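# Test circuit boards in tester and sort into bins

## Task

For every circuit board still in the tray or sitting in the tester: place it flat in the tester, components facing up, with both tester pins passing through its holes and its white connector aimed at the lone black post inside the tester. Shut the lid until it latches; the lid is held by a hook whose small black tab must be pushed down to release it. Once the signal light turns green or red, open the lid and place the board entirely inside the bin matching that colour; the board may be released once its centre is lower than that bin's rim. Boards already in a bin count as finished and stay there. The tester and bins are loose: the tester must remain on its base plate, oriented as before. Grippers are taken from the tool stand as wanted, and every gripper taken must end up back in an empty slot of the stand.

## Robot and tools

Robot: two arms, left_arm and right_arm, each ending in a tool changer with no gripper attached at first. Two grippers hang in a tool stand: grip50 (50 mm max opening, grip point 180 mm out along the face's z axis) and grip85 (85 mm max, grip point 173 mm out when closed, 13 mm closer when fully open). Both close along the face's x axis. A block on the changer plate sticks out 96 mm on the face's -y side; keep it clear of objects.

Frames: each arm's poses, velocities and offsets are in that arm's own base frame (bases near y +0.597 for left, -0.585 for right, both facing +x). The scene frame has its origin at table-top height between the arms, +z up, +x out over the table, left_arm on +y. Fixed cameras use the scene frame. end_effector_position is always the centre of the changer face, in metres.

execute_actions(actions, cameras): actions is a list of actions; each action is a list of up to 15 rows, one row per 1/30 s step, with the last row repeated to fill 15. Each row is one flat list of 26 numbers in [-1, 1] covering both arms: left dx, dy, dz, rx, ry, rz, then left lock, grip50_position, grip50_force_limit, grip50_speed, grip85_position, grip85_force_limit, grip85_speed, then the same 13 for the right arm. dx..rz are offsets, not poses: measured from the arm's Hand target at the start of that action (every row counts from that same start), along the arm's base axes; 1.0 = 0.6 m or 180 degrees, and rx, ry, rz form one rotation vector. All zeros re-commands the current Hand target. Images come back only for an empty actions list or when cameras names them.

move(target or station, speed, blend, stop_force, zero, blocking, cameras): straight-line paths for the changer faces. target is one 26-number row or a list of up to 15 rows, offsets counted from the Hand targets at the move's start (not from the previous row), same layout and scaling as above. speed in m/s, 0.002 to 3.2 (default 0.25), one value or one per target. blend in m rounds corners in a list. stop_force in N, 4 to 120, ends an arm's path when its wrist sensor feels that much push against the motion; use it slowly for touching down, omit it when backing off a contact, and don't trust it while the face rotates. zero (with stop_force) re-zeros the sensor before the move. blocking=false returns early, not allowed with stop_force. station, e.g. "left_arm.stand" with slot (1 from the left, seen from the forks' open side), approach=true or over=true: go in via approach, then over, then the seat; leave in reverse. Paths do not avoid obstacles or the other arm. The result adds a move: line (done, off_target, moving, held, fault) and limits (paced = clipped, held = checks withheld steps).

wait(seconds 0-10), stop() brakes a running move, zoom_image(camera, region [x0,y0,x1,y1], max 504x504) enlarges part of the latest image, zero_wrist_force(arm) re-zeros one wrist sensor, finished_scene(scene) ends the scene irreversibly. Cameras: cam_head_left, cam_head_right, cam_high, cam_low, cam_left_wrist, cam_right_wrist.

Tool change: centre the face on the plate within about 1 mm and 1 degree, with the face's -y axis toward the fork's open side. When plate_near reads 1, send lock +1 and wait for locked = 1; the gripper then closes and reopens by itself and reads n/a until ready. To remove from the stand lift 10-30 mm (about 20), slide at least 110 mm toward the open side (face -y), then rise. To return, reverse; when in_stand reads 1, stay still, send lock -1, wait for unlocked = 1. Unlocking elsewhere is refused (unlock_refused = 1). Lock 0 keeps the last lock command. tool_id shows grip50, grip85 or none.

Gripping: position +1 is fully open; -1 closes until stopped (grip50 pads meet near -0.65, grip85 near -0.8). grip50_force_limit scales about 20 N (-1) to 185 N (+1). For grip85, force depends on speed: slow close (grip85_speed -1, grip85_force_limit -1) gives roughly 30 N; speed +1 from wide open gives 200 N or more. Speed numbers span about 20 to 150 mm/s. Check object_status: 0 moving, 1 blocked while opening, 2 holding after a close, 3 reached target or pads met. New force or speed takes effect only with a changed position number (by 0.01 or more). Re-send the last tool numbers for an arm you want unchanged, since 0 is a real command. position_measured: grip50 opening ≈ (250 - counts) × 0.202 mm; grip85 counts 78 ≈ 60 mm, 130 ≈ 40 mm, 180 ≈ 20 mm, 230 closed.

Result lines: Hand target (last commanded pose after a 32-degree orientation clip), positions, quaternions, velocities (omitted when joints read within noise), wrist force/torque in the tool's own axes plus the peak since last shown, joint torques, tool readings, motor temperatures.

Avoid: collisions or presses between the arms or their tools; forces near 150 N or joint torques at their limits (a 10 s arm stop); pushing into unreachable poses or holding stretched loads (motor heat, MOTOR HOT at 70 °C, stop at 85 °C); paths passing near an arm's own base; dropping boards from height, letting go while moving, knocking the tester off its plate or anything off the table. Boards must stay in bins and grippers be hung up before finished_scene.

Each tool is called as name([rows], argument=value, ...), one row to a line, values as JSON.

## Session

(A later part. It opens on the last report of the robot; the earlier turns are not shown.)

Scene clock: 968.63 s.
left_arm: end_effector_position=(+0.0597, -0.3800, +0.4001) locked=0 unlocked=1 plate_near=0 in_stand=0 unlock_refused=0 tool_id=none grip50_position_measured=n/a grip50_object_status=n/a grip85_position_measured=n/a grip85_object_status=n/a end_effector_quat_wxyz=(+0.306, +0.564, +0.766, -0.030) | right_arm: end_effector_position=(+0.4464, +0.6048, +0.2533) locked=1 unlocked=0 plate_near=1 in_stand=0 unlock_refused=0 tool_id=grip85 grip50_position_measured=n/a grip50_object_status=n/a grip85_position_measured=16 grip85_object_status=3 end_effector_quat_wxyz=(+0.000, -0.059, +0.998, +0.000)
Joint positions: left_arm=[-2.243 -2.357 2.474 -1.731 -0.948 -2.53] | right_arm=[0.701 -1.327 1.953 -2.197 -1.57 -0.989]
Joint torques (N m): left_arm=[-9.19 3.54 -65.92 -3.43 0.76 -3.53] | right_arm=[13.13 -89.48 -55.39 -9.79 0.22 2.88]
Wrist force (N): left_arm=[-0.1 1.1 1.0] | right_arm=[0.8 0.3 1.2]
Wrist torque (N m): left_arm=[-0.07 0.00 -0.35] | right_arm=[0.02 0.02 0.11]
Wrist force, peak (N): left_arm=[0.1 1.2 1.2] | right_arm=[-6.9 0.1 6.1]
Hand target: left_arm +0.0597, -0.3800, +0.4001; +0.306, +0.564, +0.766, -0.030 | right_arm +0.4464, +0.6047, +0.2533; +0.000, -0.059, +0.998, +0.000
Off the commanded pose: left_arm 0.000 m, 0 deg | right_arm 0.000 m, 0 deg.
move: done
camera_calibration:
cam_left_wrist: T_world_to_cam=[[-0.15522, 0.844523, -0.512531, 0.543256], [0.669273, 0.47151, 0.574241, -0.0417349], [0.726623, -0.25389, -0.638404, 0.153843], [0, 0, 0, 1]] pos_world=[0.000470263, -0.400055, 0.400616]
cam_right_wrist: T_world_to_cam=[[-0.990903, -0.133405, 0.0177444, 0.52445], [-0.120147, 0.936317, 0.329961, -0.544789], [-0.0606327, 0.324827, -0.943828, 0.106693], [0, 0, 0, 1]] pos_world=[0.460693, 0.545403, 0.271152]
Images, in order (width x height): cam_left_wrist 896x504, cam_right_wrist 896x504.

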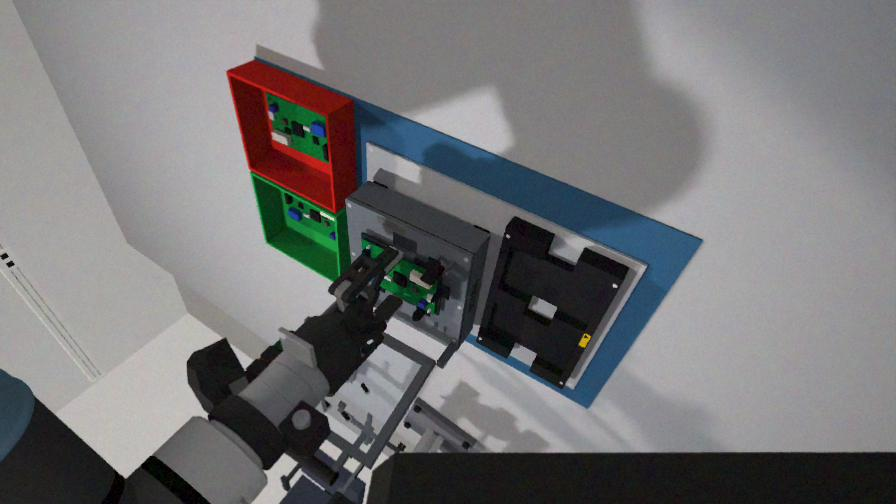

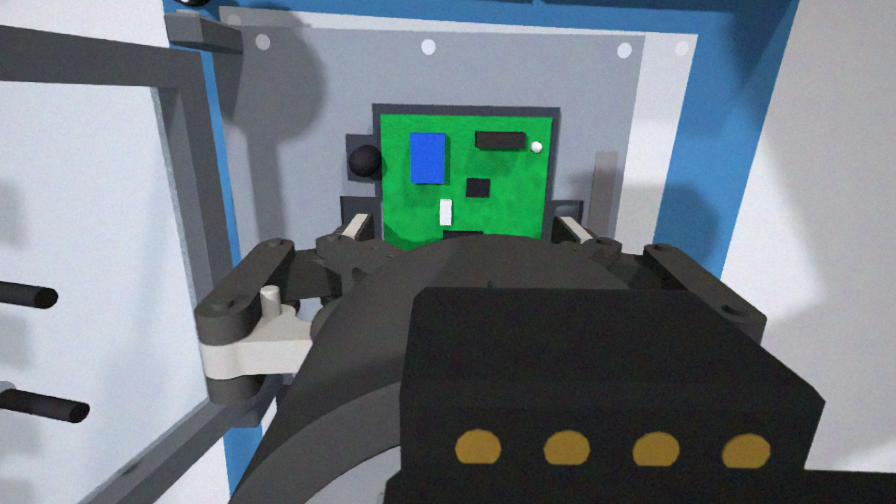

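move([
  [0,0,0,0,0,0,0,1,1,1,1,1,1,0,0,0.1778,0,0,0,0,1,1,1,0.9,-1,-1],
], speed=0.08, cameras=["cam_right_wrist", "cam_left_wrist", "cam_low"])

zoom_image(camera="cam_right_wrist", region=[360, 90, 580, 250])

zoom_image(camera="cam_left_wrist", region=[340, 210, 480, 340])

zoom_image(camera="cam_low", region=[480, 110, 680, 250])

Scene clock: 976.13 s.
left_arm: end_effector_position=(+0.0597, -0.3800, +0.4001) locked=0 unlocked=1 plate_near=0 in_stand=0 unlock_refused=0 tool_id=none grip50_position_measured=n/a grip50_object_status=n/a grip85_position_measured=n/a grip85_object_status=n/a end_effector_quat_wxyz=(+0.306, +0.564, +0.766, -0.030) | right_arm: end_effector_position=(+0.4464, +0.6048, +0.3601) locked=1 unlocked=0 plate_near=1 in_stand=0 unlock_refused=0 tool_id=grip85 grip50_position_measured=n/a grip50_object_status=n/a grip85_position_measured=16 grip85_object_status=3 end_effector_quat_wxyz=(+0.000, -0.059, +0.998, +0.000) end_effector_velocity=(+0.000, +0.000, -0.001) end_effector_angular_velocity=(+0.002, -0.002, +0.001)
Joint positions: left_arm=[-2.243 -2.357 2.474 -1.731 -0.948 -2.53] | right_arm=[0.701 -1.42 1.852 -2.003 -1.57 -0.989]
Joint velocities: left_arm=[within noise] | right_arm=[0 0 0.002 -0.005 0 0]
Joint torques (N m): left_arm=[-8.57 4.17 -65.84 -3.98 0.45 -3.24] | right_arm=[-15.24 -67.97 -46.06 -10.36 0.51 2.56]
Wrist force (N): left_arm=[-0.1 1.1 0.9] | right_arm=[1.0 0.7 1.9]
Wrist torque (N m): left_arm=[-0.07 0.00 -0.35] | right_arm=[0.08 -0.04 0.13]
Wrist force, peak (N): left_arm=[0.2 1.5 1.0] | right_arm=[1.6 0.0 6.4]
Hand target: left_arm +0.0597, -0.3800, +0.4001; +0.306, +0.564, +0.766, -0.030 | right_arm +0.4464, +0.6047, +0.3600; +0.000, -0.059, +0.998, +0.000
Off the commanded pose: left_arm 0.000 m, 0 deg | right_arm 0.000 m, 0 deg.
move: done
camera_calibration:
cam_left_wrist: T_world_to_cam=[[-0.15522, 0.844523, -0.512531, 0.543256], [0.669273, 0.47151, 0.574241, -0.0417349], [0.726623, -0.25389, -0.638404, 0.153843], [0, 0, 0, 1]] pos_world=[0.000470263, -0.400055, 0.400616]
cam_right_wrist: T_world_to_cam=[[-0.990903, -0.133406, 0.0177441, 0.522654], [-0.120148, 0.936317, 0.329961, -0.580016], [-0.0606327, 0.324827, -0.943828, 0.207499], [0, 0, 0, 1]] pos_world=[0.460793, 0.545403, 0.377952]
Images, in order (width x height): cam_low 896x504, cam_left_wrist 896x504, cam_right_wrist 896x504.

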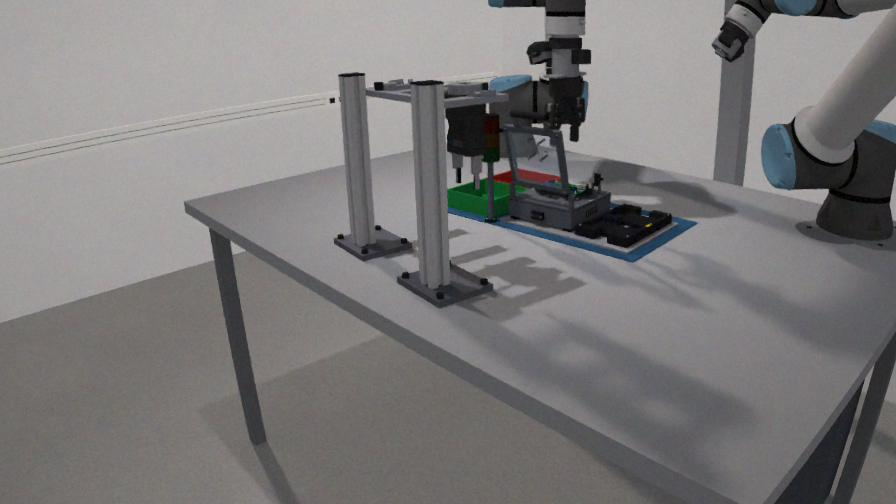

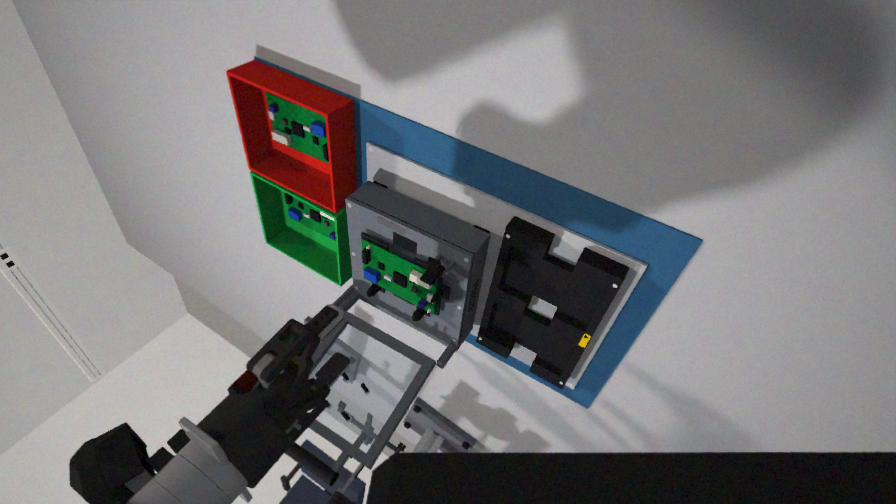

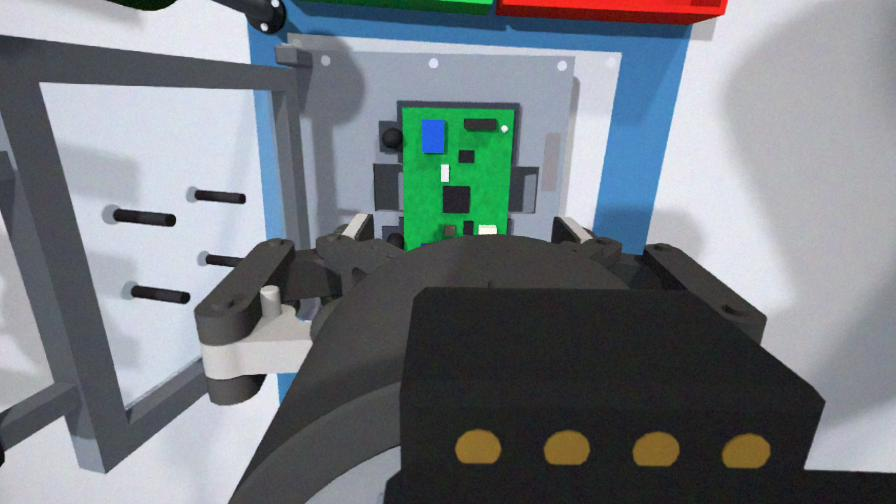

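Scaled by 2.291 from the camera's 896x504 image, which has a finer 1280x720 frame.

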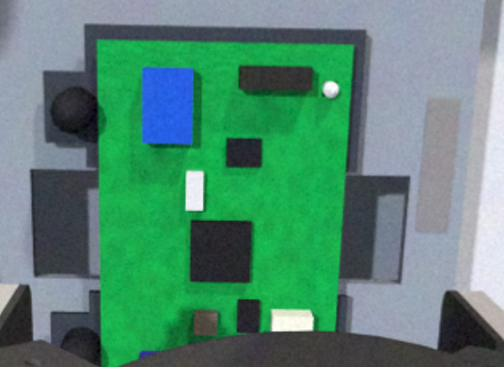

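Scaled by 3.600 from the camera's 896x504 image, which has a finer 1280x720 frame.

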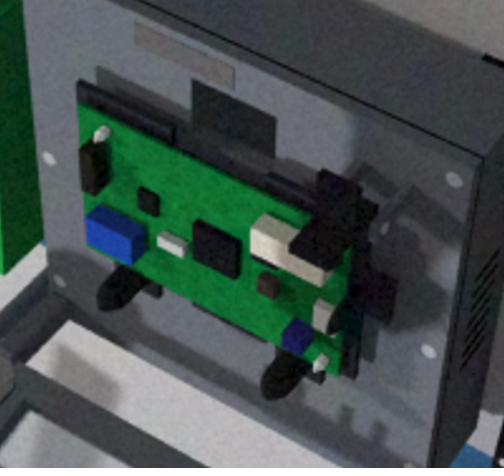

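Scaled by 2.520 from the camera's 896x504 image, which has a finer 1280x720 frame.

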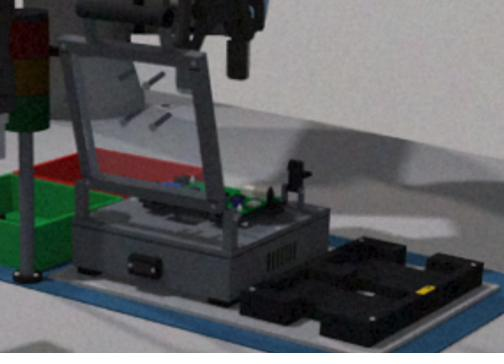

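move([
  [0,0,0,0,0,0,0,1,1,1,1,1,1,0,0,0.283,0,0,0,0,1,1,1,0,-1,-1],
  [0,0,0,0,0,0,0,1,1,1,1,1,1,0.2503,0.0226,0.283,0,0,0,0,1,1,1,0,-1,-1],
], speed=0.25, blend=0.03, cameras=["cam_right_wrist"])

Scene clock: 988.83 s.
left_arm: end_effector_position=(+0.0597, -0.3800, +0.4001) locked=0 unlocked=1 plate_near=0 in_stand=0 unlock_refused=0 tool_id=none grip50_position_measured=n/a grip50_object_status=n/a grip85_position_measured=n/a grip85_object_status=n/a end_effector_quat_wxyz=(+0.306, +0.564, +0.766, -0.030) | right_arm: end_effector_position=(+0.5966, +0.6183, +0.5298) locked=1 unlocked=0 plate_near=1 in_stand=0 unlock_refused=0 tool_id=grip85 grip50_position_measured=n/a grip50_object_status=n/a grip85_position_measured=129 grip85_object_status=3 end_effector_quat_wxyz=(+0.000, -0.059, +0.998, +0.000)
Joint positions: left_arm=[-2.243 -2.357 2.474 -1.731 -0.948 -2.53] | right_arm=[0.599 -1.319 1.419 -1.671 -1.57 -1.091]
Joint torques (N m): left_arm=[-10.31 2.42 -66.35 -3.6 1.26 -3.46] | right_arm=[19.95 -88.01 -68.82 -10.78 0.81 2.92]
Wrist force (N): left_arm=[0.2 1.0 0.7] | right_arm=[0.8 0.8 1.4]
Wrist torque (N m): left_arm=[-0.08 -0.02 -0.36] | right_arm=[0.07 -0.02 0.02]
Wrist force, peak (N): left_arm=[-0.2 1.5 1.2] | right_arm=[1.6 0.4 9.9]
Hand target: left_arm +0.0597, -0.3800, +0.4001; +0.306, +0.564, +0.766, -0.030 | right_arm +0.5966, +0.6183, +0.5298; +0.000, -0.059, +0.998, +0.000
Off the commanded pose: left_arm 0.000 m, 0 deg | right_arm 0.000 m, 0 deg.
move: done
camera_calibration:
cam_right_wrist: T_world_to_cam=[[-0.990902, -0.133408, 0.017757, 0.670174], [-0.120152, 0.936348, 0.329873, -0.63055], [-0.0606344, 0.324738, -0.943858, 0.372356], [0, 0, 0, 1]] pos_world=[0.610893, 0.558903, 0.547552]
Images, in order (width x height): cam_right_wrist 896x504.

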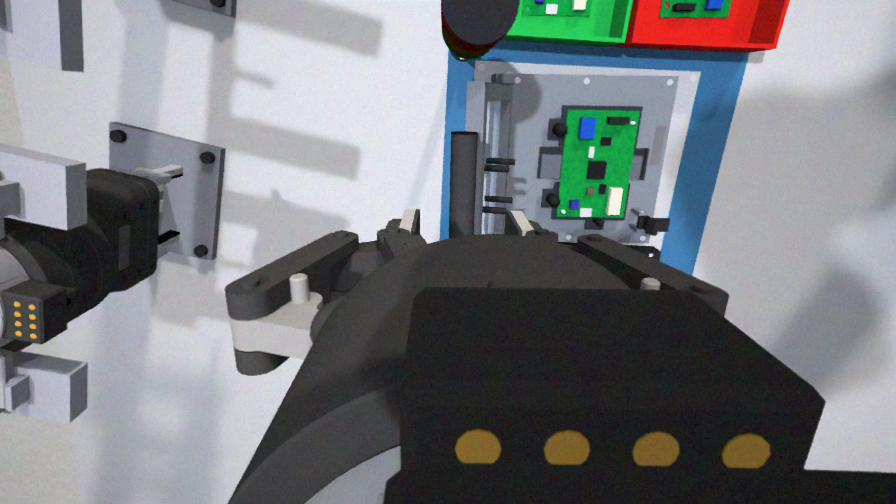

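move([
  [0,0,0,0,0,0,0,1,1,1,1,1,1,0,0,-0.105,0,0,0,0,1,1,1,0,-1,-1],
], speed=0.08, stop_force=10, cameras=["cam_right_wrist"])

Scene clock: 993.23 s.
left_arm: end_effector_position=(+0.0597, -0.3800, +0.4001) locked=0 unlocked=1 plate_near=0 in_stand=0 unlock_refused=0 tool_id=none grip50_position_measured=n/a grip50_object_status=n/a grip85_position_measured=n/a grip85_object_status=n/a end_effector_quat_wxyz=(+0.306, +0.564, +0.766, -0.030) | right_arm: end_effector_position=(+0.5966, +0.6183, +0.4668) locked=1 unlocked=0 plate_near=1 in_stand=0 unlock_refused=0 tool_id=grip85 grip50_position_measured=n/a grip50_object_status=n/a grip85_position_measured=129 grip85_object_status=3 end_effector_quat_wxyz=(+0.000, -0.059, +0.998, +0.000)
Joint positions: left_arm=[-2.243 -2.357 2.474 -1.731 -0.948 -2.53] | right_arm=[0.599 -1.303 1.51 -1.779 -1.57 -1.091]
Joint torques (N m): left_arm=[-9.59 1.98 -66.41 -3.94 1.49 -3.06] | right_arm=[13.24 -108.56 -68.01 -3.97 1.55 2.15]
Wrist force (N): left_arm=[0.1 1.1 0.8] | right_arm=[0.7 0.5 1.1]
Wrist torque (N m): left_arm=[-0.07 -0.01 -0.35] | right_arm=[0.01 0.02 0.01]
Wrist force, peak (N): left_arm=[0.2 1.5 1.1] | right_arm=[1.1 0.6 5.0]
Hand target: left_arm +0.0597, -0.3800, +0.4001; +0.306, +0.564, +0.766, -0.030 | right_arm +0.5966, +0.6183, +0.4668; +0.000, -0.059, +0.998, +0.000
Off the commanded pose: left_arm 0.000 m, 0 deg | right_arm 0.000 m, 0 deg.
move: done
camera_calibration:
cam_right_wrist: T_world_to_cam=[[-0.990903, -0.133405, 0.0177444, 0.671311], [-0.120147, 0.936317, 0.329961, -0.60989], [-0.0606327, 0.324827, -0.943828, 0.312795], [0, 0, 0, 1]] pos_world=[0.610893, 0.559003, 0.484552]
Images, in order (width x height): cam_right_wrist 896x504.

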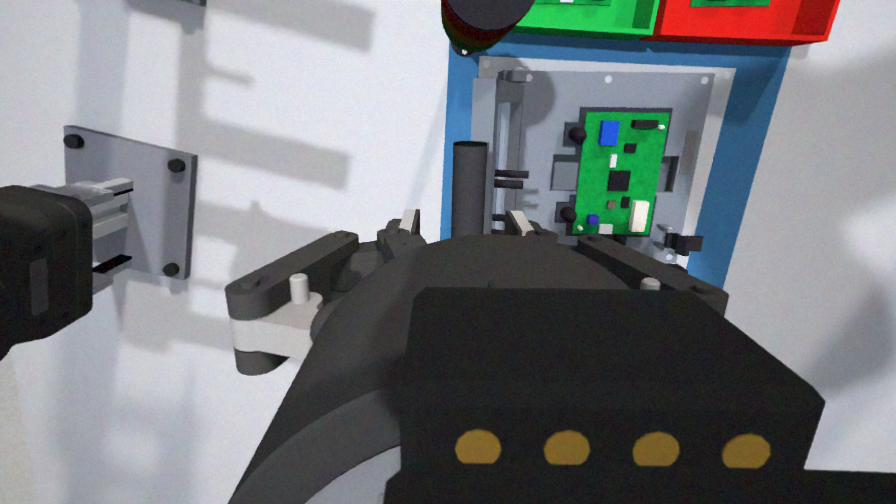

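move([
  [0,0,0,0,0,0,0,1,1,1,1,1,1,-0.003,0,0,0,0,0,0,1,1,1,-1,-1,-1],
], speed=0.02)

Scene clock: 998.10 s.
left_arm: end_effector_position=(+0.0597, -0.3800, +0.4001) locked=0 unlocked=1 plate_near=0 in_stand=0 unlock_refused=0 tool_id=none grip50_position_measured=n/a grip50_object_status=n/a grip85_position_measured=n/a grip85_object_status=n/a end_effector_quat_wxyz=(+0.306, +0.564, +0.766, -0.030) | right_arm: end_effector_position=(+0.5948, +0.6183, +0.4669) locked=1 unlocked=0 plate_near=1 in_stand=0 unlock_refused=0 tool_id=grip85 grip50_position_measured=n/a grip50_object_status=n/a grip85_position_measured=231 grip85_object_status=3 end_effector_quat_wxyz=(+0.000, -0.059, +0.998, +0.001)
Joint positions: left_arm=[-2.243 -2.357 2.474 -1.731 -0.948 -2.53] | right_arm=[0.6 -1.305 1.513 -1.779 -1.57 -1.089]
Joint torques (N m): left_arm=[-5.74 1.5 -65.86 -3.65 1.2 -3.42] | right_arm=[11.09 -67.45 -33.21 0.55 1.5 -1.23]
Wrist force (N): left_arm=[0.0 1.1 1.3] | right_arm=[-1.6 0.6 -35.0]
Wrist torque (N m): left_arm=[-0.07 -0.01 -0.35] | right_arm=[0.09 -0.46 -0.03]
Wrist force, peak (N): left_arm=[0.1 1.3 1.4] | right_arm=[-1.5 0.4 -36.0]
Hand target: left_arm +0.0597, -0.3800, +0.4001; +0.306, +0.564, +0.766, -0.030 | right_arm +0.5948, +0.6183, +0.4668; +0.000, -0.059, +0.998, +0.000
Off the commanded pose: left_arm 0.000 m, 0 deg | right_arm 0.000 m, 0 deg.
move: done

move([
  [0,0,0,0,0,0,0,1,1,1,1,1,1,0,0,0,0,0,0,0,1,1,1,0,-1,-1],
], cameras=["cam_right_wrist", "cam_left_wrist", "cam_low"])

zoom_image(camera="cam_low", region=[440, 60, 660, 240])

zoom_image(camera="cam_right_wrist", region=[360, 100, 560, 250])

Scene clock: 1004.57 s.
left_arm: end_effector_position=(+0.0597, -0.3800, +0.4001) locked=0 unlocked=1 plate_near=0 in_stand=0 unlock_refused=0 tool_id=none grip50_position_measured=n/a grip50_object_status=n/a grip85_position_measured=n/a grip85_object_status=n/a end_effector_quat_wxyz=(+0.306, +0.564, +0.766, -0.030) | right_arm: end_effector_position=(+0.5948, +0.6183, +0.4668) locked=1 unlocked=0 plate_near=1 in_stand=0 unlock_refused=0 tool_id=grip85 grip50_position_measured=n/a grip50_object_status=n/a grip85_position_measured=129 grip85_object_status=3 end_effector_quat_wxyz=(+0.000, -0.059, +0.998, +0.000)
Joint positions: left_arm=[-2.243 -2.357 2.474 -1.731 -0.948 -2.53] | right_arm=[0.6 -1.305 1.513 -1.779 -1.57 -1.089]
Joint torques (N m): left_arm=[-5.98 3.03 -66.16 -3.64 1.37 -2.83] | right_arm=[-9.56 -108.46 -68.4 -10.7 0.2 -1.36]
Wrist force (N): left_arm=[0.0 0.8 1.0] | right_arm=[0.7 0.6 0.7]
Wrist torque (N m): left_arm=[-0.09 -0.01 -0.35] | right_arm=[0.02 0.02 -0.03]
Wrist force, peak (N): left_arm=[-0.2 1.4 1.3] | right_arm=[-2.8 0.8 -39.7]
Hand target: left_arm +0.0597, -0.3800, +0.4001; +0.306, +0.564, +0.766, -0.030 | right_arm +0.5948, +0.6183, +0.4668; +0.000, -0.059, +0.998, +0.000
Off the commanded pose: left_arm 0.000 m, 0 deg | right_arm 0.000 m, 0 deg.
move: done
camera_calibration:
cam_left_wrist: T_world_to_cam=[[-0.15522, 0.844523, -0.512531, 0.543256], [0.669273, 0.47151, 0.574241, -0.0417349], [0.726623, -0.25389, -0.638404, 0.153843], [0, 0, 0, 1]] pos_world=[0.000470263, -0.400055, 0.400616]
cam_right_wrist: T_world_to_cam=[[-0.990903, -0.133405, 0.0177444, 0.669527], [-0.120147, 0.936317, 0.329961, -0.610107], [-0.0606327, 0.324827, -0.943828, 0.312686], [0, 0, 0, 1]] pos_world=[0.609093, 0.559003, 0.484552]
Images, in order (width x height): cam_low 896x504, cam_left_wrist 896x504, cam_right_wrist 896x504.

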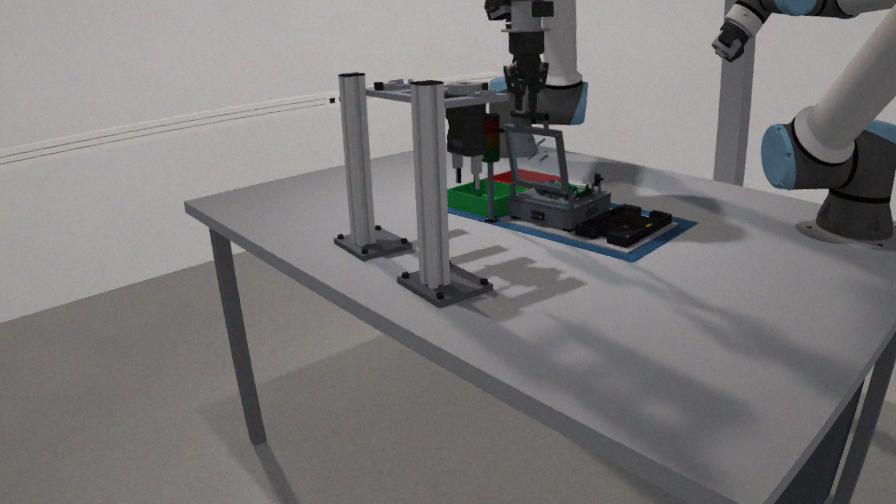

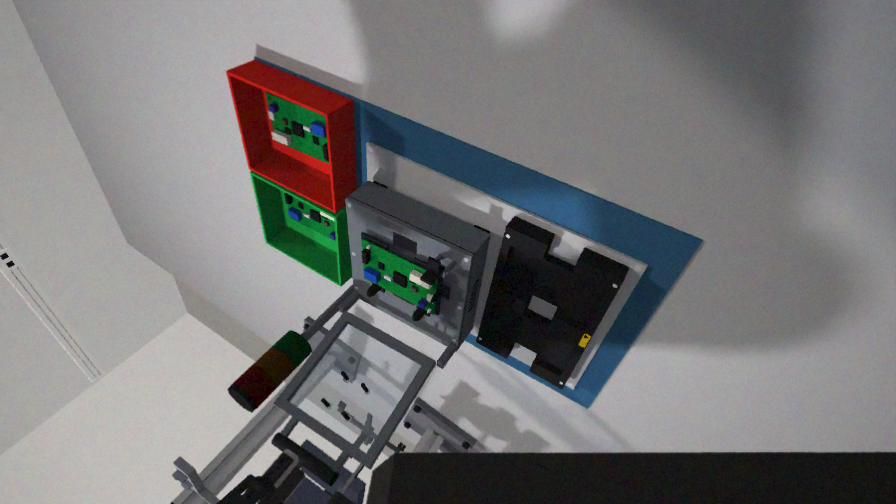

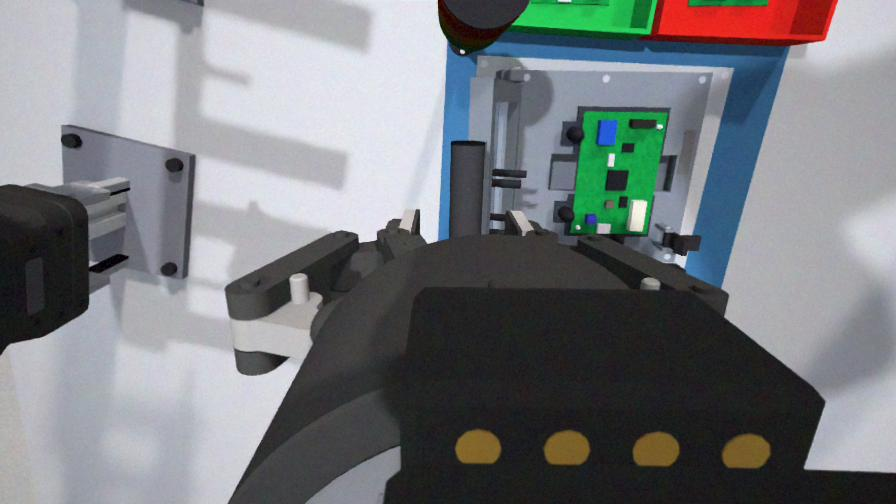

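Scaled by 2.291 from the camera's 896x504 image, which has a finer 1280x720 frame.

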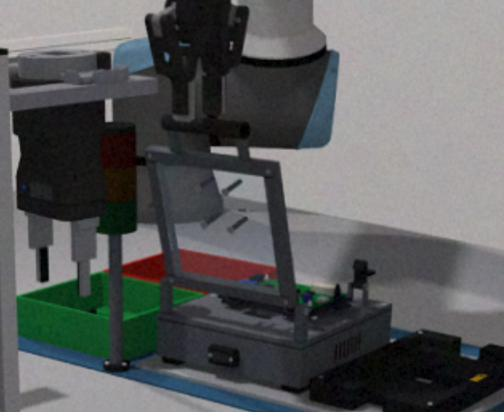

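Scaled by 2.520 from the camera's 896x504 image, which has a finer 1280x720 frame.

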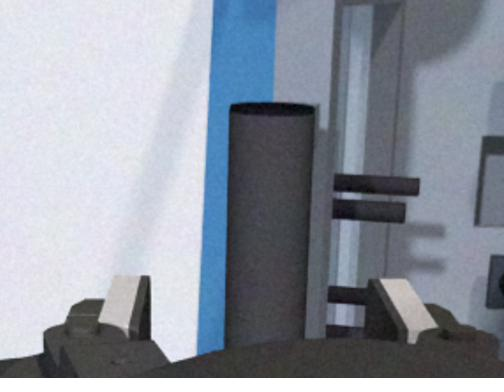

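move([
  [0,0,0,0,0,0,0,1,1,1,1,1,1,-0.0017,0,-0.0233,0,0,0,0,1,1,1,0,-1,-1],
], speed=0.03, stop_force=10, cameras=["cam_right_wrist", "cam_low"])

zoom_image(camera="cam_low", region=[440, 60, 660, 240])

zoom_image(camera="cam_right_wrist", region=[360, 100, 560, 250])

Scene clock: 1022.10 s.
left_arm: end_effector_position=(+0.0597, -0.3800, +0.4001) locked=0 unlocked=1 plate_near=0 in_stand=0 unlock_refused=0 tool_id=none grip50_position_measured=n/a grip50_object_status=n/a grip85_position_measured=n/a grip85_object_status=n/a end_effector_quat_wxyz=(+0.306, +0.564, +0.766, -0.030) | right_arm: end_effector_position=(+0.5938, +0.6183, +0.4528) locked=1 unlocked=0 plate_near=1 in_stand=0 unlock_refused=0 tool_id=grip85 grip50_position_measured=n/a grip50_object_status=n/a grip85_position_measured=129 grip85_object_status=3 end_effector_quat_wxyz=(+0.000, -0.059, +0.998, +0.000)
Joint positions: left_arm=[-2.243 -2.357 2.474 -1.731 -0.948 -2.53] | right_arm=[0.601 -1.301 1.533 -1.803 -1.57 -1.089]
Joint torques (N m): left_arm=[-7.84 3.41 -66.39 -3.96 1.66 -3.37] | right_arm=[20.04 -108.96 -68.08 -3.9 -1.06 1.75]
Wrist force (N): left_arm=[0.2 1.0 0.9] | right_arm=[0.8 0.9 0.8]
Wrist torque (N m): left_arm=[-0.08 -0.01 -0.35] | right_arm=[0.04 0.01 -0.05]
Wrist force, peak (N): left_arm=[0.0 1.2 1.4] | right_arm=[0.6 0.5 2.5]
Hand target: left_arm +0.0597, -0.3800, +0.4001; +0.306, +0.564, +0.766, -0.030 | right_arm +0.5938, +0.6183, +0.4528; +0.000, -0.059, +0.998, +0.000
Off the commanded pose: left_arm 0.000 m, 0 deg | right_arm 0.000 m, 0 deg.
move: done
camera_calibration:
cam_right_wrist: T_world_to_cam=[[-0.990903, -0.133405, 0.0177444, 0.668785], [-0.120147, 0.936317, 0.329961, -0.605607], [-0.0606327, 0.324827, -0.943828, 0.299411], [0, 0, 0, 1]] pos_world=[0.608093, 0.559003, 0.470552]
Images, in order (width x height): cam_low 896x504, cam_right_wrist 896x504.

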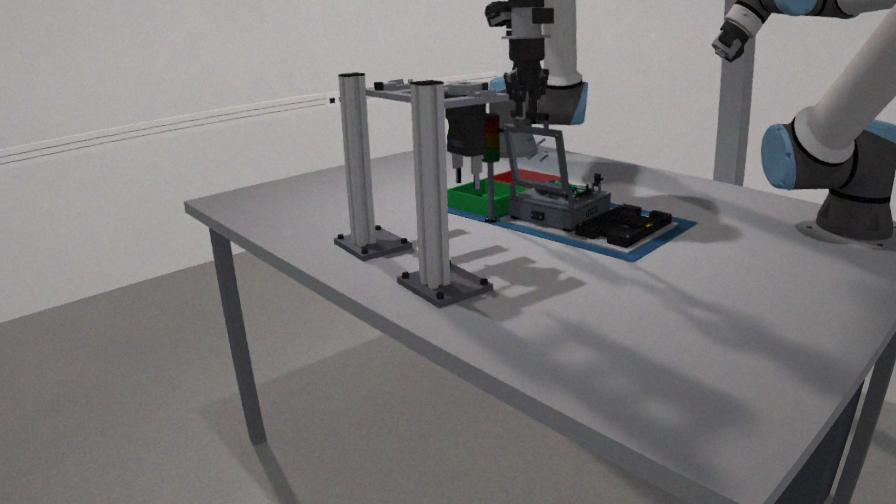

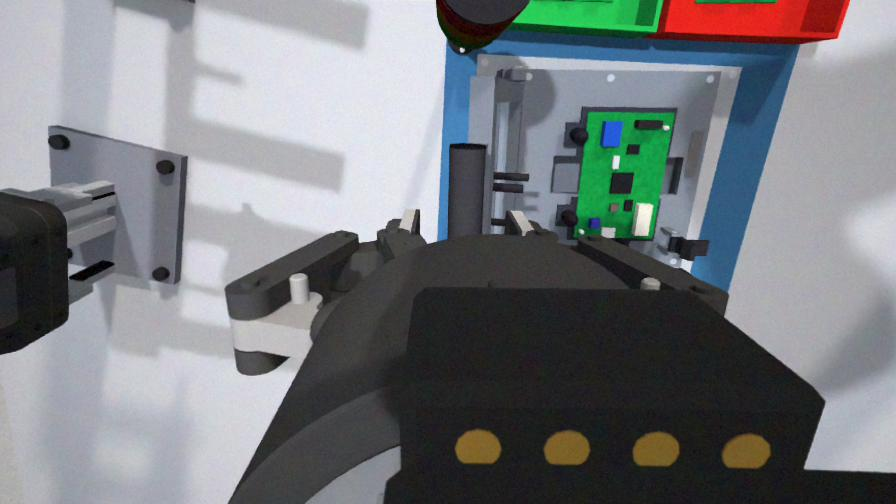

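Scaled by 2.291 from the camera's 896x504 image, which has a finer 1280x720 frame.

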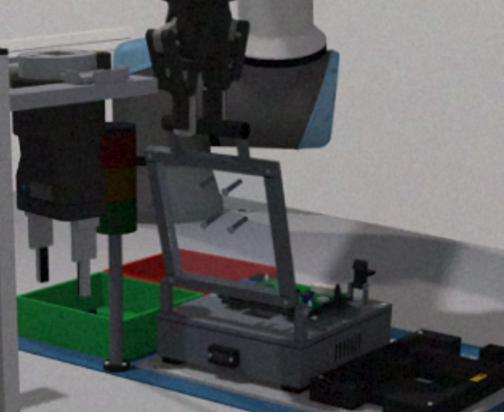

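Scaled by 2.520 from the camera's 896x504 image, which has a finer 1280x720 frame.

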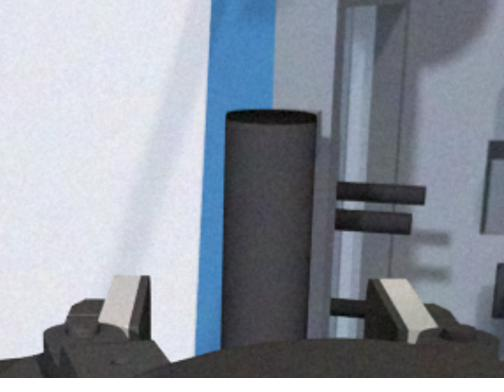

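move([
  [0,0,0,0,0,0,0,1,1,1,1,1,1,0,0,0,0,0,0,0,1,1,1,-1,-1,-1],
])

Scene clock: 1025.03 s.
left_arm: end_effector_position=(+0.0597, -0.3800, +0.4001) locked=0 unlocked=1 plate_near=0 in_stand=0 unlock_refused=0 tool_id=none grip50_position_measured=n/a grip50_object_status=n/a grip85_position_measured=n/a grip85_object_status=n/a end_effector_quat_wxyz=(+0.306, +0.564, +0.766, -0.030) | right_arm: end_effector_position=(+0.5937, +0.6183, +0.4528) locked=1 unlocked=0 plate_near=1 in_stand=0 unlock_refused=0 tool_id=grip85 grip50_position_measured=n/a grip50_object_status=n/a grip85_position_measured=192 grip85_object_status=2 end_effector_quat_wxyz=(+0.000, -0.059, +0.998, +0.000)
Joint positions: left_arm=[-2.243 -2.357 2.474 -1.731 -0.948 -2.53] | right_arm=[0.601 -1.301 1.533 -1.803 -1.57 -1.089]
Joint torques (N m): left_arm=[-6.65 -0.23 -66.09 -3.82 1.59 -3.43] | right_arm=[17.4 -105.74 -68.19 -7.49 -0.67 -1.08]
Wrist force (N): left_arm=[0.1 0.8 1.0] | right_arm=[3.5 0.7 0.6]
Wrist torque (N m): left_arm=[-0.10 -0.01 -0.35] | right_arm=[0.06 0.51 0.02]
Wrist force, peak (N): left_arm=[0.0 1.4 1.1] | right_arm=[3.7 0.7 2.1]
Hand target: left_arm +0.0597, -0.3800, +0.4001; +0.306, +0.564, +0.766, -0.030 | right_arm +0.5938, +0.6183, +0.4528; +0.000, -0.059, +0.998, +0.000
Off the commanded pose: left_arm 0.000 m, 0 deg | right_arm 0.000 m, 0 deg.
move: done

move([
  [0,0,0,0,0,0,0,1,1,1,1,1,1,-0.0287,-0.0030,0.0040,0,0,0,0,1,1,1,-1,-1,-1],
  [0,0,0,0,0,0,0,1,1,1,1,1,1,-0.0570,-0.0062,0.0053,0,0,0,0,1,1,1,-1,-1,-1],
], speed=0.05, blend=0.01)

Scene clock: 1048.80 s.
left_arm: end_effector_position=(+0.0597, -0.3800, +0.4001) locked=0 unlocked=1 plate_near=0 in_stand=0 unlock_refused=0 tool_id=none grip50_position_measured=n/a grip50_object_status=n/a grip85_position_measured=n/a grip85_object_status=n/a end_effector_quat_wxyz=(+0.306, +0.564, +0.766, -0.030) | right_arm: end_effector_position=(+0.5593, +0.6146, +0.4560) locked=1 unlocked=0 plate_near=1 in_stand=0 unlock_refused=0 tool_id=grip85 grip50_position_measured=n/a grip50_object_status=n/a grip85_position_measured=192 grip85_object_status=2 end_effector_quat_wxyz=(+0.000, -0.059, +0.998, +0.000) end_effector_velocity=(+0.003, +0.001, +0.000) end_effector_angular_velocity=(+0.000, -0.001, +0.000)
Joint positions: left_arm=[-2.243 -2.357 2.474 -1.731 -0.948 -2.53] | right_arm=[0.621 -1.345 1.583 -1.809 -1.57 -1.068]
Joint velocities: left_arm=[within noise] | right_arm=[-0.002 0.005 -0.005 0 0 -0.001]
Joint torques (N m): left_arm=[-7.97 5.31 -64.87 -3.97 1.75 -3.7] | right_arm=[-10.05 -49.37 -45.98 -4.64 2.1 -1.54]
Wrist force (N): left_arm=[0.3 1.1 0.8] | right_arm=[-0.4 -8.7 -38.9]
Wrist torque (N m): left_arm=[-0.07 -0.03 -0.35] | right_arm=[1.80 -0.27 -0.05]
Wrist force, peak (N): left_arm=[0.0 1.2 1.5] | right_arm=[-0.4 -8.7 -38.9]
Hand target: left_arm +0.0597, -0.3800, +0.4001; +0.306, +0.564, +0.766, -0.030 | right_arm +0.5596, +0.6146, +0.4560; +0.000, -0.059, +0.998, +0.000
Off the commanded pose: left_arm 0.000 m, 0 deg | right_arm 0.000 m, 0 deg.
move: done; blend cut to 0.0086 m at target 1

move([
  [0,0,0,0,0,0,0,1,1,1,1,1,1,0,0.001,0.0085,0,0,0,0,1,1,1,-1,-1,-1],
], speed=0.03, cameras=["cam_right_wrist", "cam_left_wrist", "cam_low"])

zoom_image(camera="cam_low", region=[440, 60, 660, 240])

Scene clock: 1057.77 s.
left_arm: end_effector_position=(+0.0597, -0.3800, +0.4001) locked=0 unlocked=1 plate_near=0 in_stand=0 unlock_refused=0 tool_id=none grip50_position_measured=n/a grip50_object_status=n/a grip85_position_measured=n/a grip85_object_status=n/a end_effector_quat_wxyz=(+0.306, +0.564, +0.766, -0.030) | right_arm: end_effector_position=(+0.5596, +0.6152, +0.4611) locked=1 unlocked=0 plate_near=1 in_stand=0 unlock_refused=0 tool_id=grip85 grip50_position_measured=n/a grip50_object_status=n/a grip85_position_measured=192 grip85_object_status=2 end_effector_quat_wxyz=(+0.000, -0.059, +0.998, +0.000)
Joint positions: left_arm=[-2.243 -2.357 2.474 -1.731 -0.948 -2.53] | right_arm=[0.622 -1.346 1.575 -1.8 -1.57 -1.068]
Joint torques (N m): left_arm=[-7.88 3.35 -65.24 -3.67 2.12 -3.27] | right_arm=[17.89 -116.92 -70.59 -10.07 -0.77 3.09]
Wrist force (N): left_arm=[0.1 1.5 0.9] | right_arm=[3.0 0.5 17.8]
Wrist torque (N m): left_arm=[-0.05 -0.01 -0.35] | right_arm=[0.07 0.34 -0.12]
Wrist force, peak (N): left_arm=[-0.1 1.4 1.3] | right_arm=[-0.2 -9.7 -38.9]
Hand target: left_arm +0.0597, -0.3800, +0.4001; +0.306, +0.564, +0.766, -0.030 | right_arm +0.5596, +0.6152, +0.4611; +0.000, -0.059, +0.998, +0.000
Off the commanded pose: left_arm 0.000 m, 0 deg | right_arm 0.000 m, 0 deg.
move: done
camera_calibration:
cam_left_wrist: T_world_to_cam=[[-0.15522, 0.844523, -0.512531, 0.543256], [0.669273, 0.47151, 0.574241, -0.0417349], [0.726623, -0.25389, -0.638404, 0.153843], [0, 0, 0, 1]] pos_world=[0.000470263, -0.400055, 0.400616]
cam_right_wrist: T_world_to_cam=[[-0.990896, -0.133441, 0.0178505, 0.634287], [-0.120152, 0.936344, 0.329884, -0.609434], [-0.0607341, 0.324736, -0.943853, 0.306332], [0, 0, 0, 1]] pos_world=[0.573893, 0.555803, 0.478853]
Images, in order (width x height): cam_low 896x504, cam_left_wrist 896x504, cam_right_wrist 896x504.

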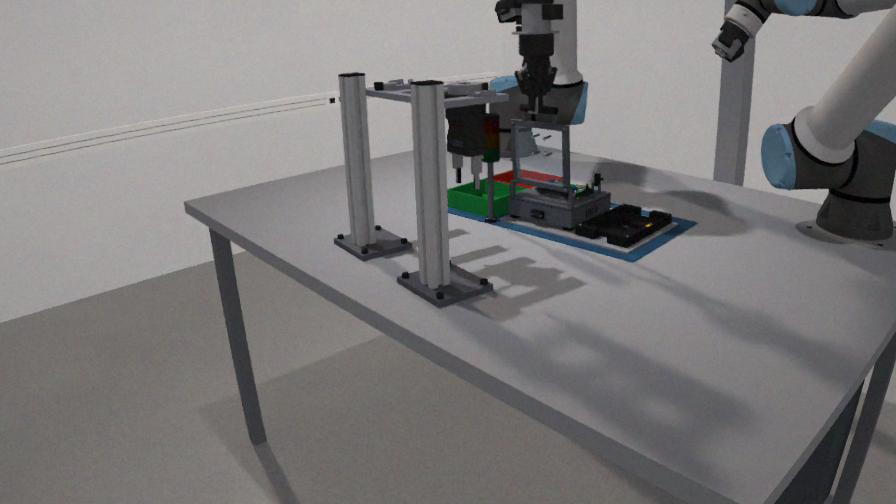

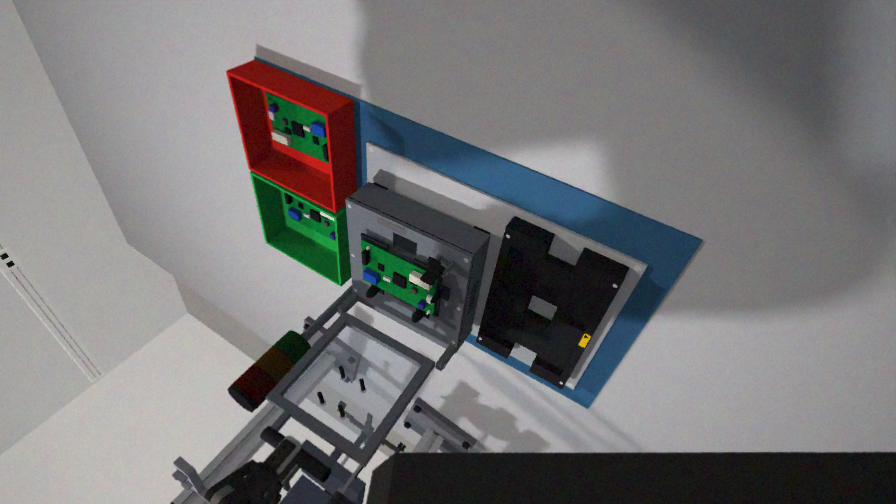

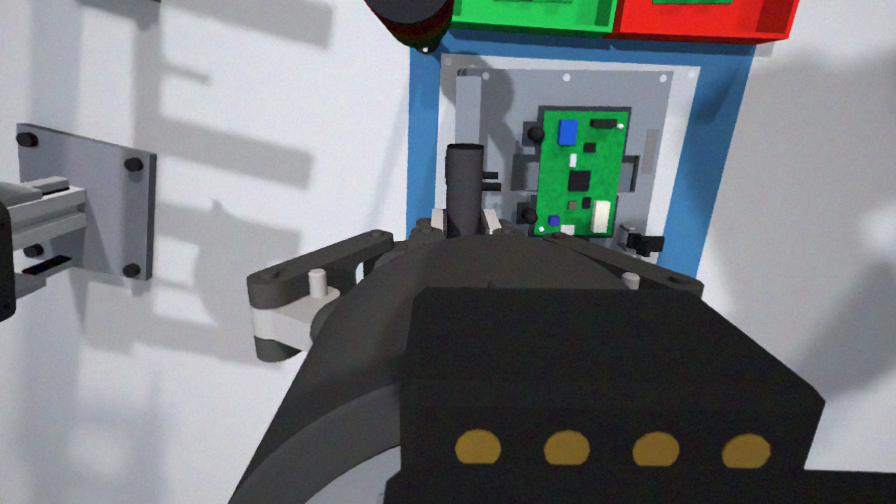

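Scaled by 2.291 from the camera's 896x504 image, which has a finer 1280x720 frame.

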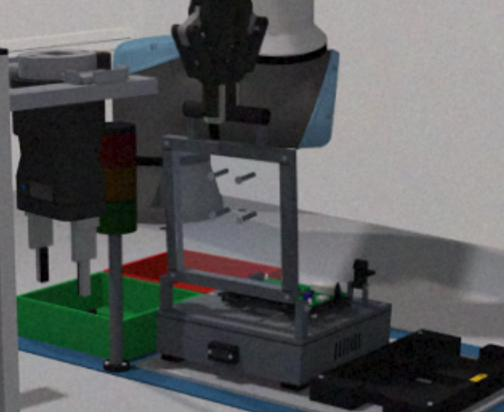

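move([
  [0,0,0,0,0,0,0,1,1,1,1,1,1,-0.0310,-0.0027,-0.0005,0,0,0,0,1,1,1,-1,-1,-1],
  [0,0,0,0,0,0,0,1,1,1,1,1,1,-0.1033,-0.0092,-0.0100,0,0,0,0,1,1,1,-1,-1,-1],
], speed=0.06, blend=0.01)

Scene clock: 1077.23 s.
left_arm: end_effector_position=(+0.0597, -0.3800, +0.4001) locked=0 unlocked=1 plate_near=0 in_stand=0 unlock_refused=0 tool_id=none grip50_position_measured=n/a grip50_object_status=n/a grip85_position_measured=n/a grip85_object_status=n/a end_effector_quat_wxyz=(+0.306, +0.564, +0.766, -0.030) | right_arm: end_effector_position=(+0.4973, +0.6097, +0.4550) locked=1 unlocked=0 plate_near=1 in_stand=0 unlock_refused=0 tool_id=grip85 grip50_position_measured=n/a grip50_object_status=n/a grip85_position_measured=192 grip85_object_status=2 end_effector_quat_wxyz=(+0.000, -0.059, +0.998, +0.000) end_effector_velocity=(+0.003, +0.001, +0.001) end_effector_angular_velocity=(+0.001, -0.001, +0.001)
Joint positions: left_arm=[-2.243 -2.357 2.474 -1.731 -0.948 -2.53] | right_arm=[0.663 -1.416 1.671 -1.826 -1.57 -1.026]
Joint velocities: left_arm=[within noise] | right_arm=[-0.001 0.003 -0.005 0 0 -0.002]
Joint torques (N m): left_arm=[-7.31 0.8 -66.21 -3.96 2.01 -3.54] | right_arm=[-15.59 -83.51 -74.24 -6.26 -0.2 -2.11]
Wrist force (N): left_arm=[0.0 1.0 0.7] | right_arm=[-2.7 -2.0 11.0]
Wrist torque (N m): left_arm=[-0.08 0.00 -0.35] | right_arm=[0.62 -0.83 -0.06]
Wrist force, peak (N): left_arm=[-0.3 1.5 1.0] | right_arm=[3.5 0.4 18.0]
Hand target: left_arm +0.0597, -0.3800, +0.4001; +0.306, +0.564, +0.766, -0.030 | right_arm +0.4976, +0.6097, +0.4551; +0.000, -0.059, +0.998, +0.000
Off the commanded pose: left_arm 0.000 m, 0 deg | right_arm 0.000 m, 0 deg.
move: done; blend cut to 0.0093 m at target 1

move([
  [0,0,0,0,0,0,0,1,1,1,1,1,1,-0.0673,-0.0059,-0.0290,0,0,0,0,1,1,1,-1,-1,-1],
  [0,0,0,0,0,0,0,1,1,1,1,1,1,-0.1252,-0.0110,-0.0743,0,0,0,0,1,1,1,-1,-1,-1],
], speed=0.06, blend=0.005)

Scene clock: 1082.23 s.
left_arm: end_effector_position=(+0.0597, -0.3800, +0.4001) locked=0 unlocked=1 plate_near=0 in_stand=0 unlock_refused=0 tool_id=none grip50_position_measured=n/a grip50_object_status=n/a grip85_position_measured=n/a grip85_object_status=n/a end_effector_quat_wxyz=(+0.306, +0.564, +0.766, -0.030) | right_arm: end_effector_position=(+0.4223, +0.6031, +0.4104) locked=1 unlocked=0 plate_near=1 in_stand=0 unlock_refused=0 tool_id=grip85 grip50_position_measured=n/a grip50_object_status=n/a grip85_position_measured=192 grip85_object_status=2 end_effector_quat_wxyz=(+0.000, -0.059, +0.998, +0.000) end_effector_velocity=(+0.002, -0.001, +0.002) end_effector_angular_velocity=(-0.001, +0.001, +0.000)
Joint positions: left_arm=[-2.243 -2.357 2.474 -1.731 -0.948 -2.53] | right_arm=[0.721 -1.477 1.822 -1.916 -1.57 -0.969]
Joint velocities: left_arm=[within noise] | right_arm=[-0.002 0 -0.004 0.005 0 -0.002]
Joint torques (N m): left_arm=[-8.36 3.69 -66.48 -4.05 2.06 -3.21] | right_arm=[-12.53 -71.93 -70.09 -4.87 1.47 -2.29]
Wrist force (N): left_arm=[0.1 1.1 1.2] | right_arm=[-1.4 -3.7 6.9]
Wrist torque (N m): left_arm=[-0.08 -0.01 -0.35] | right_arm=[0.93 -0.59 0.09]
Wrist force, peak (N): left_arm=[0.0 1.4 1.3] | right_arm=[18.7 -14.5 -27.1]
Hand target: left_arm +0.0597, -0.3800, +0.4001; +0.306, +0.564, +0.766, -0.030 | right_arm +0.4225, +0.6031, +0.4105; +0.000, -0.059, +0.998, +0.000
Off the commanded pose: left_arm 0.000 m, 0 deg | right_arm 0.000 m, 0 deg.
move: done

move([
  [0,0,0,0,0,0,0,1,1,1,1,1,1,-0.0247,-0.0022,-0.0267,0,0,0,0,1,1,1,-1,-1,-1],
  [0,0,0,0,0,0,0,1,1,1,1,1,1,-0.0450,-0.0040,-0.0572,0,0,0,0,1,1,1,-1,-1,-1],
  [0,0,0,0,0,0,0,1,1,1,1,1,1,-0.0622,-0.0055,-0.0923,0,0,0,0,1,1,1,-1,-1,-1],
  [0,0,0,0,0,0,0,1,1,1,1,1,1,-0.0730,-0.0065,-0.1247,0,0,0,0,1,1,1,-1,-1,-1],
  [0,0,0,0,0,0,0,1,1,1,1,1,1,-0.0798,-0.0070,-0.1582,0,0,0,0,1,1,1,-1,-1,-1],
], speed=0.05, blend=0.004, cameras=["cam_right_wrist", "cam_left_wrist", "cam_low"])

zoom_image(camera="cam_low", region=[480, 100, 680, 250])

Scene clock: 1091.37 s.
left_arm: end_effector_position=(+0.0597, -0.3800, +0.4001) locked=0 unlocked=1 plate_near=0 in_stand=0 unlock_refused=0 tool_id=none grip50_position_measured=n/a grip50_object_status=n/a grip85_position_measured=n/a grip85_object_status=n/a end_effector_quat_wxyz=(+0.306, +0.564, +0.766, -0.030) | right_arm: end_effector_position=(+0.3745, +0.5989, +0.3154) locked=1 unlocked=0 plate_near=1 in_stand=0 unlock_refused=0 tool_id=grip85 grip50_position_measured=n/a grip50_object_status=n/a grip85_position_measured=192 grip85_object_status=2 end_effector_quat_wxyz=(+0.000, -0.059, +0.998, +0.000)
Joint positions: left_arm=[-2.243 -2.357 2.474 -1.731 -0.948 -2.53] | right_arm=[0.763 -1.456 1.982 -2.097 -1.57 -0.927]
Joint torques (N m): left_arm=[-7.92 2.41 -65.36 -4.11 2.23 -3.27] | right_arm=[-3.65 -83.73 -70.53 -10 -3.72 0.62]
Wrist force (N): left_arm=[0.0 0.9 1.1] | right_arm=[16.2 -4.6 -0.8]
Wrist torque (N m): left_arm=[-0.09 0.00 -0.35] | right_arm=[1.06 2.49 0.24]
Wrist force, peak (N): left_arm=[0.3 1.6 1.1] | right_arm=[17.8 -12.3 -11.9]
Hand target: left_arm +0.0597, -0.3800, +0.4001; +0.306, +0.564, +0.766, -0.030 | right_arm +0.3746, +0.5989, +0.3156; +0.000, -0.059, +0.998, +0.000
Off the commanded pose: left_arm 0.000 m, 0 deg | right_arm 0.000 m, 0 deg.
move: done
camera_calibration:
cam_left_wrist: T_world_to_cam=[[-0.15522, 0.844523, -0.512531, 0.543256], [0.669273, 0.47151, 0.574241, -0.0417349], [0.726623, -0.25389, -0.638404, 0.153843], [0, 0, 0, 1]] pos_world=[0.000470263, -0.400055, 0.400616]
cam_right_wrist: T_world_to_cam=[[-0.990896, -0.133441, 0.0178505, 0.451397], [-0.120152, 0.936344, 0.329884, -0.568336], [-0.0607341, 0.324736, -0.943853, 0.16287], [0, 0, 0, 1]] pos_world=[0.388893, 0.539503, 0.333153]
Images, in order (width x height): cam_low 896x504, cam_left_wrist 896x504, cam_right_wrist 896x504.

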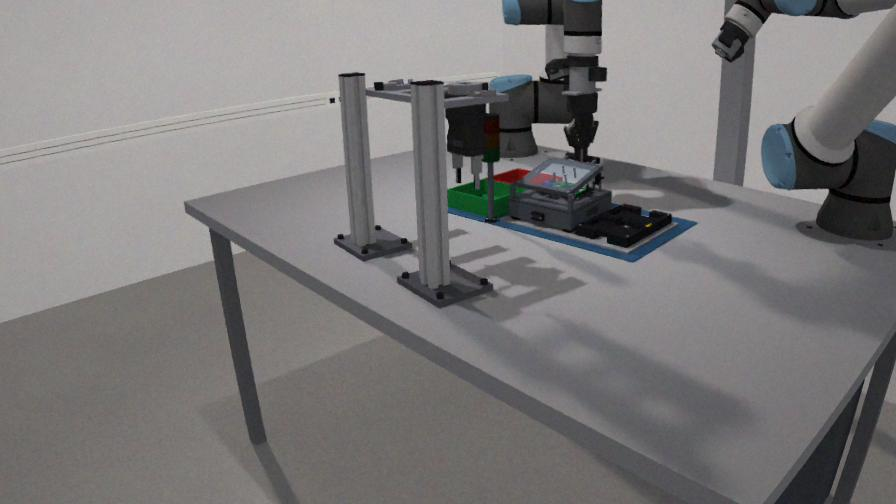

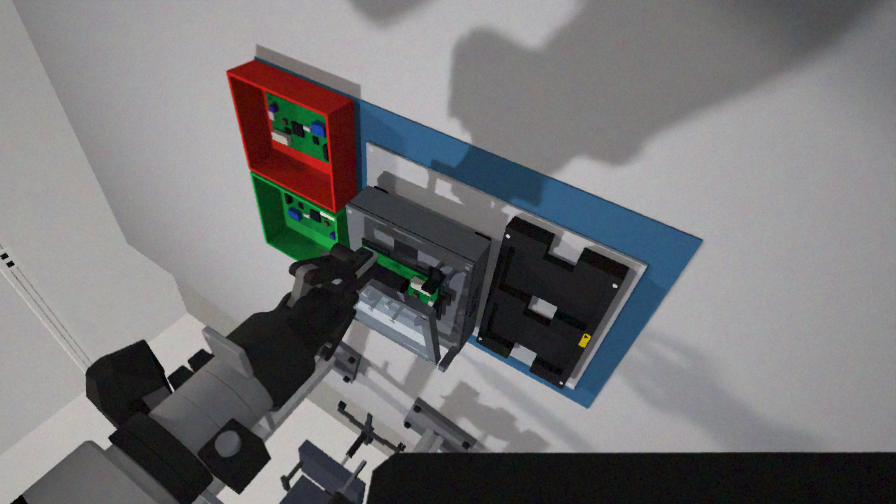

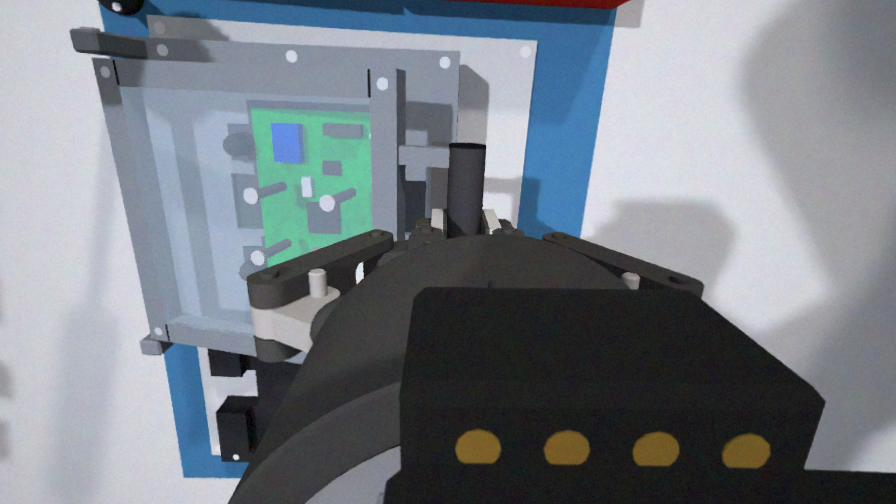

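Scaled by 2.520 from the camera's 896x504 image, which has a finer 1280x720 frame.

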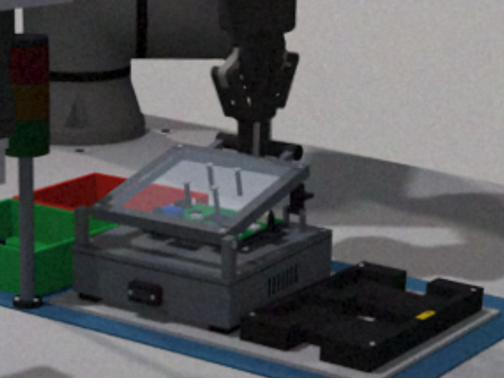

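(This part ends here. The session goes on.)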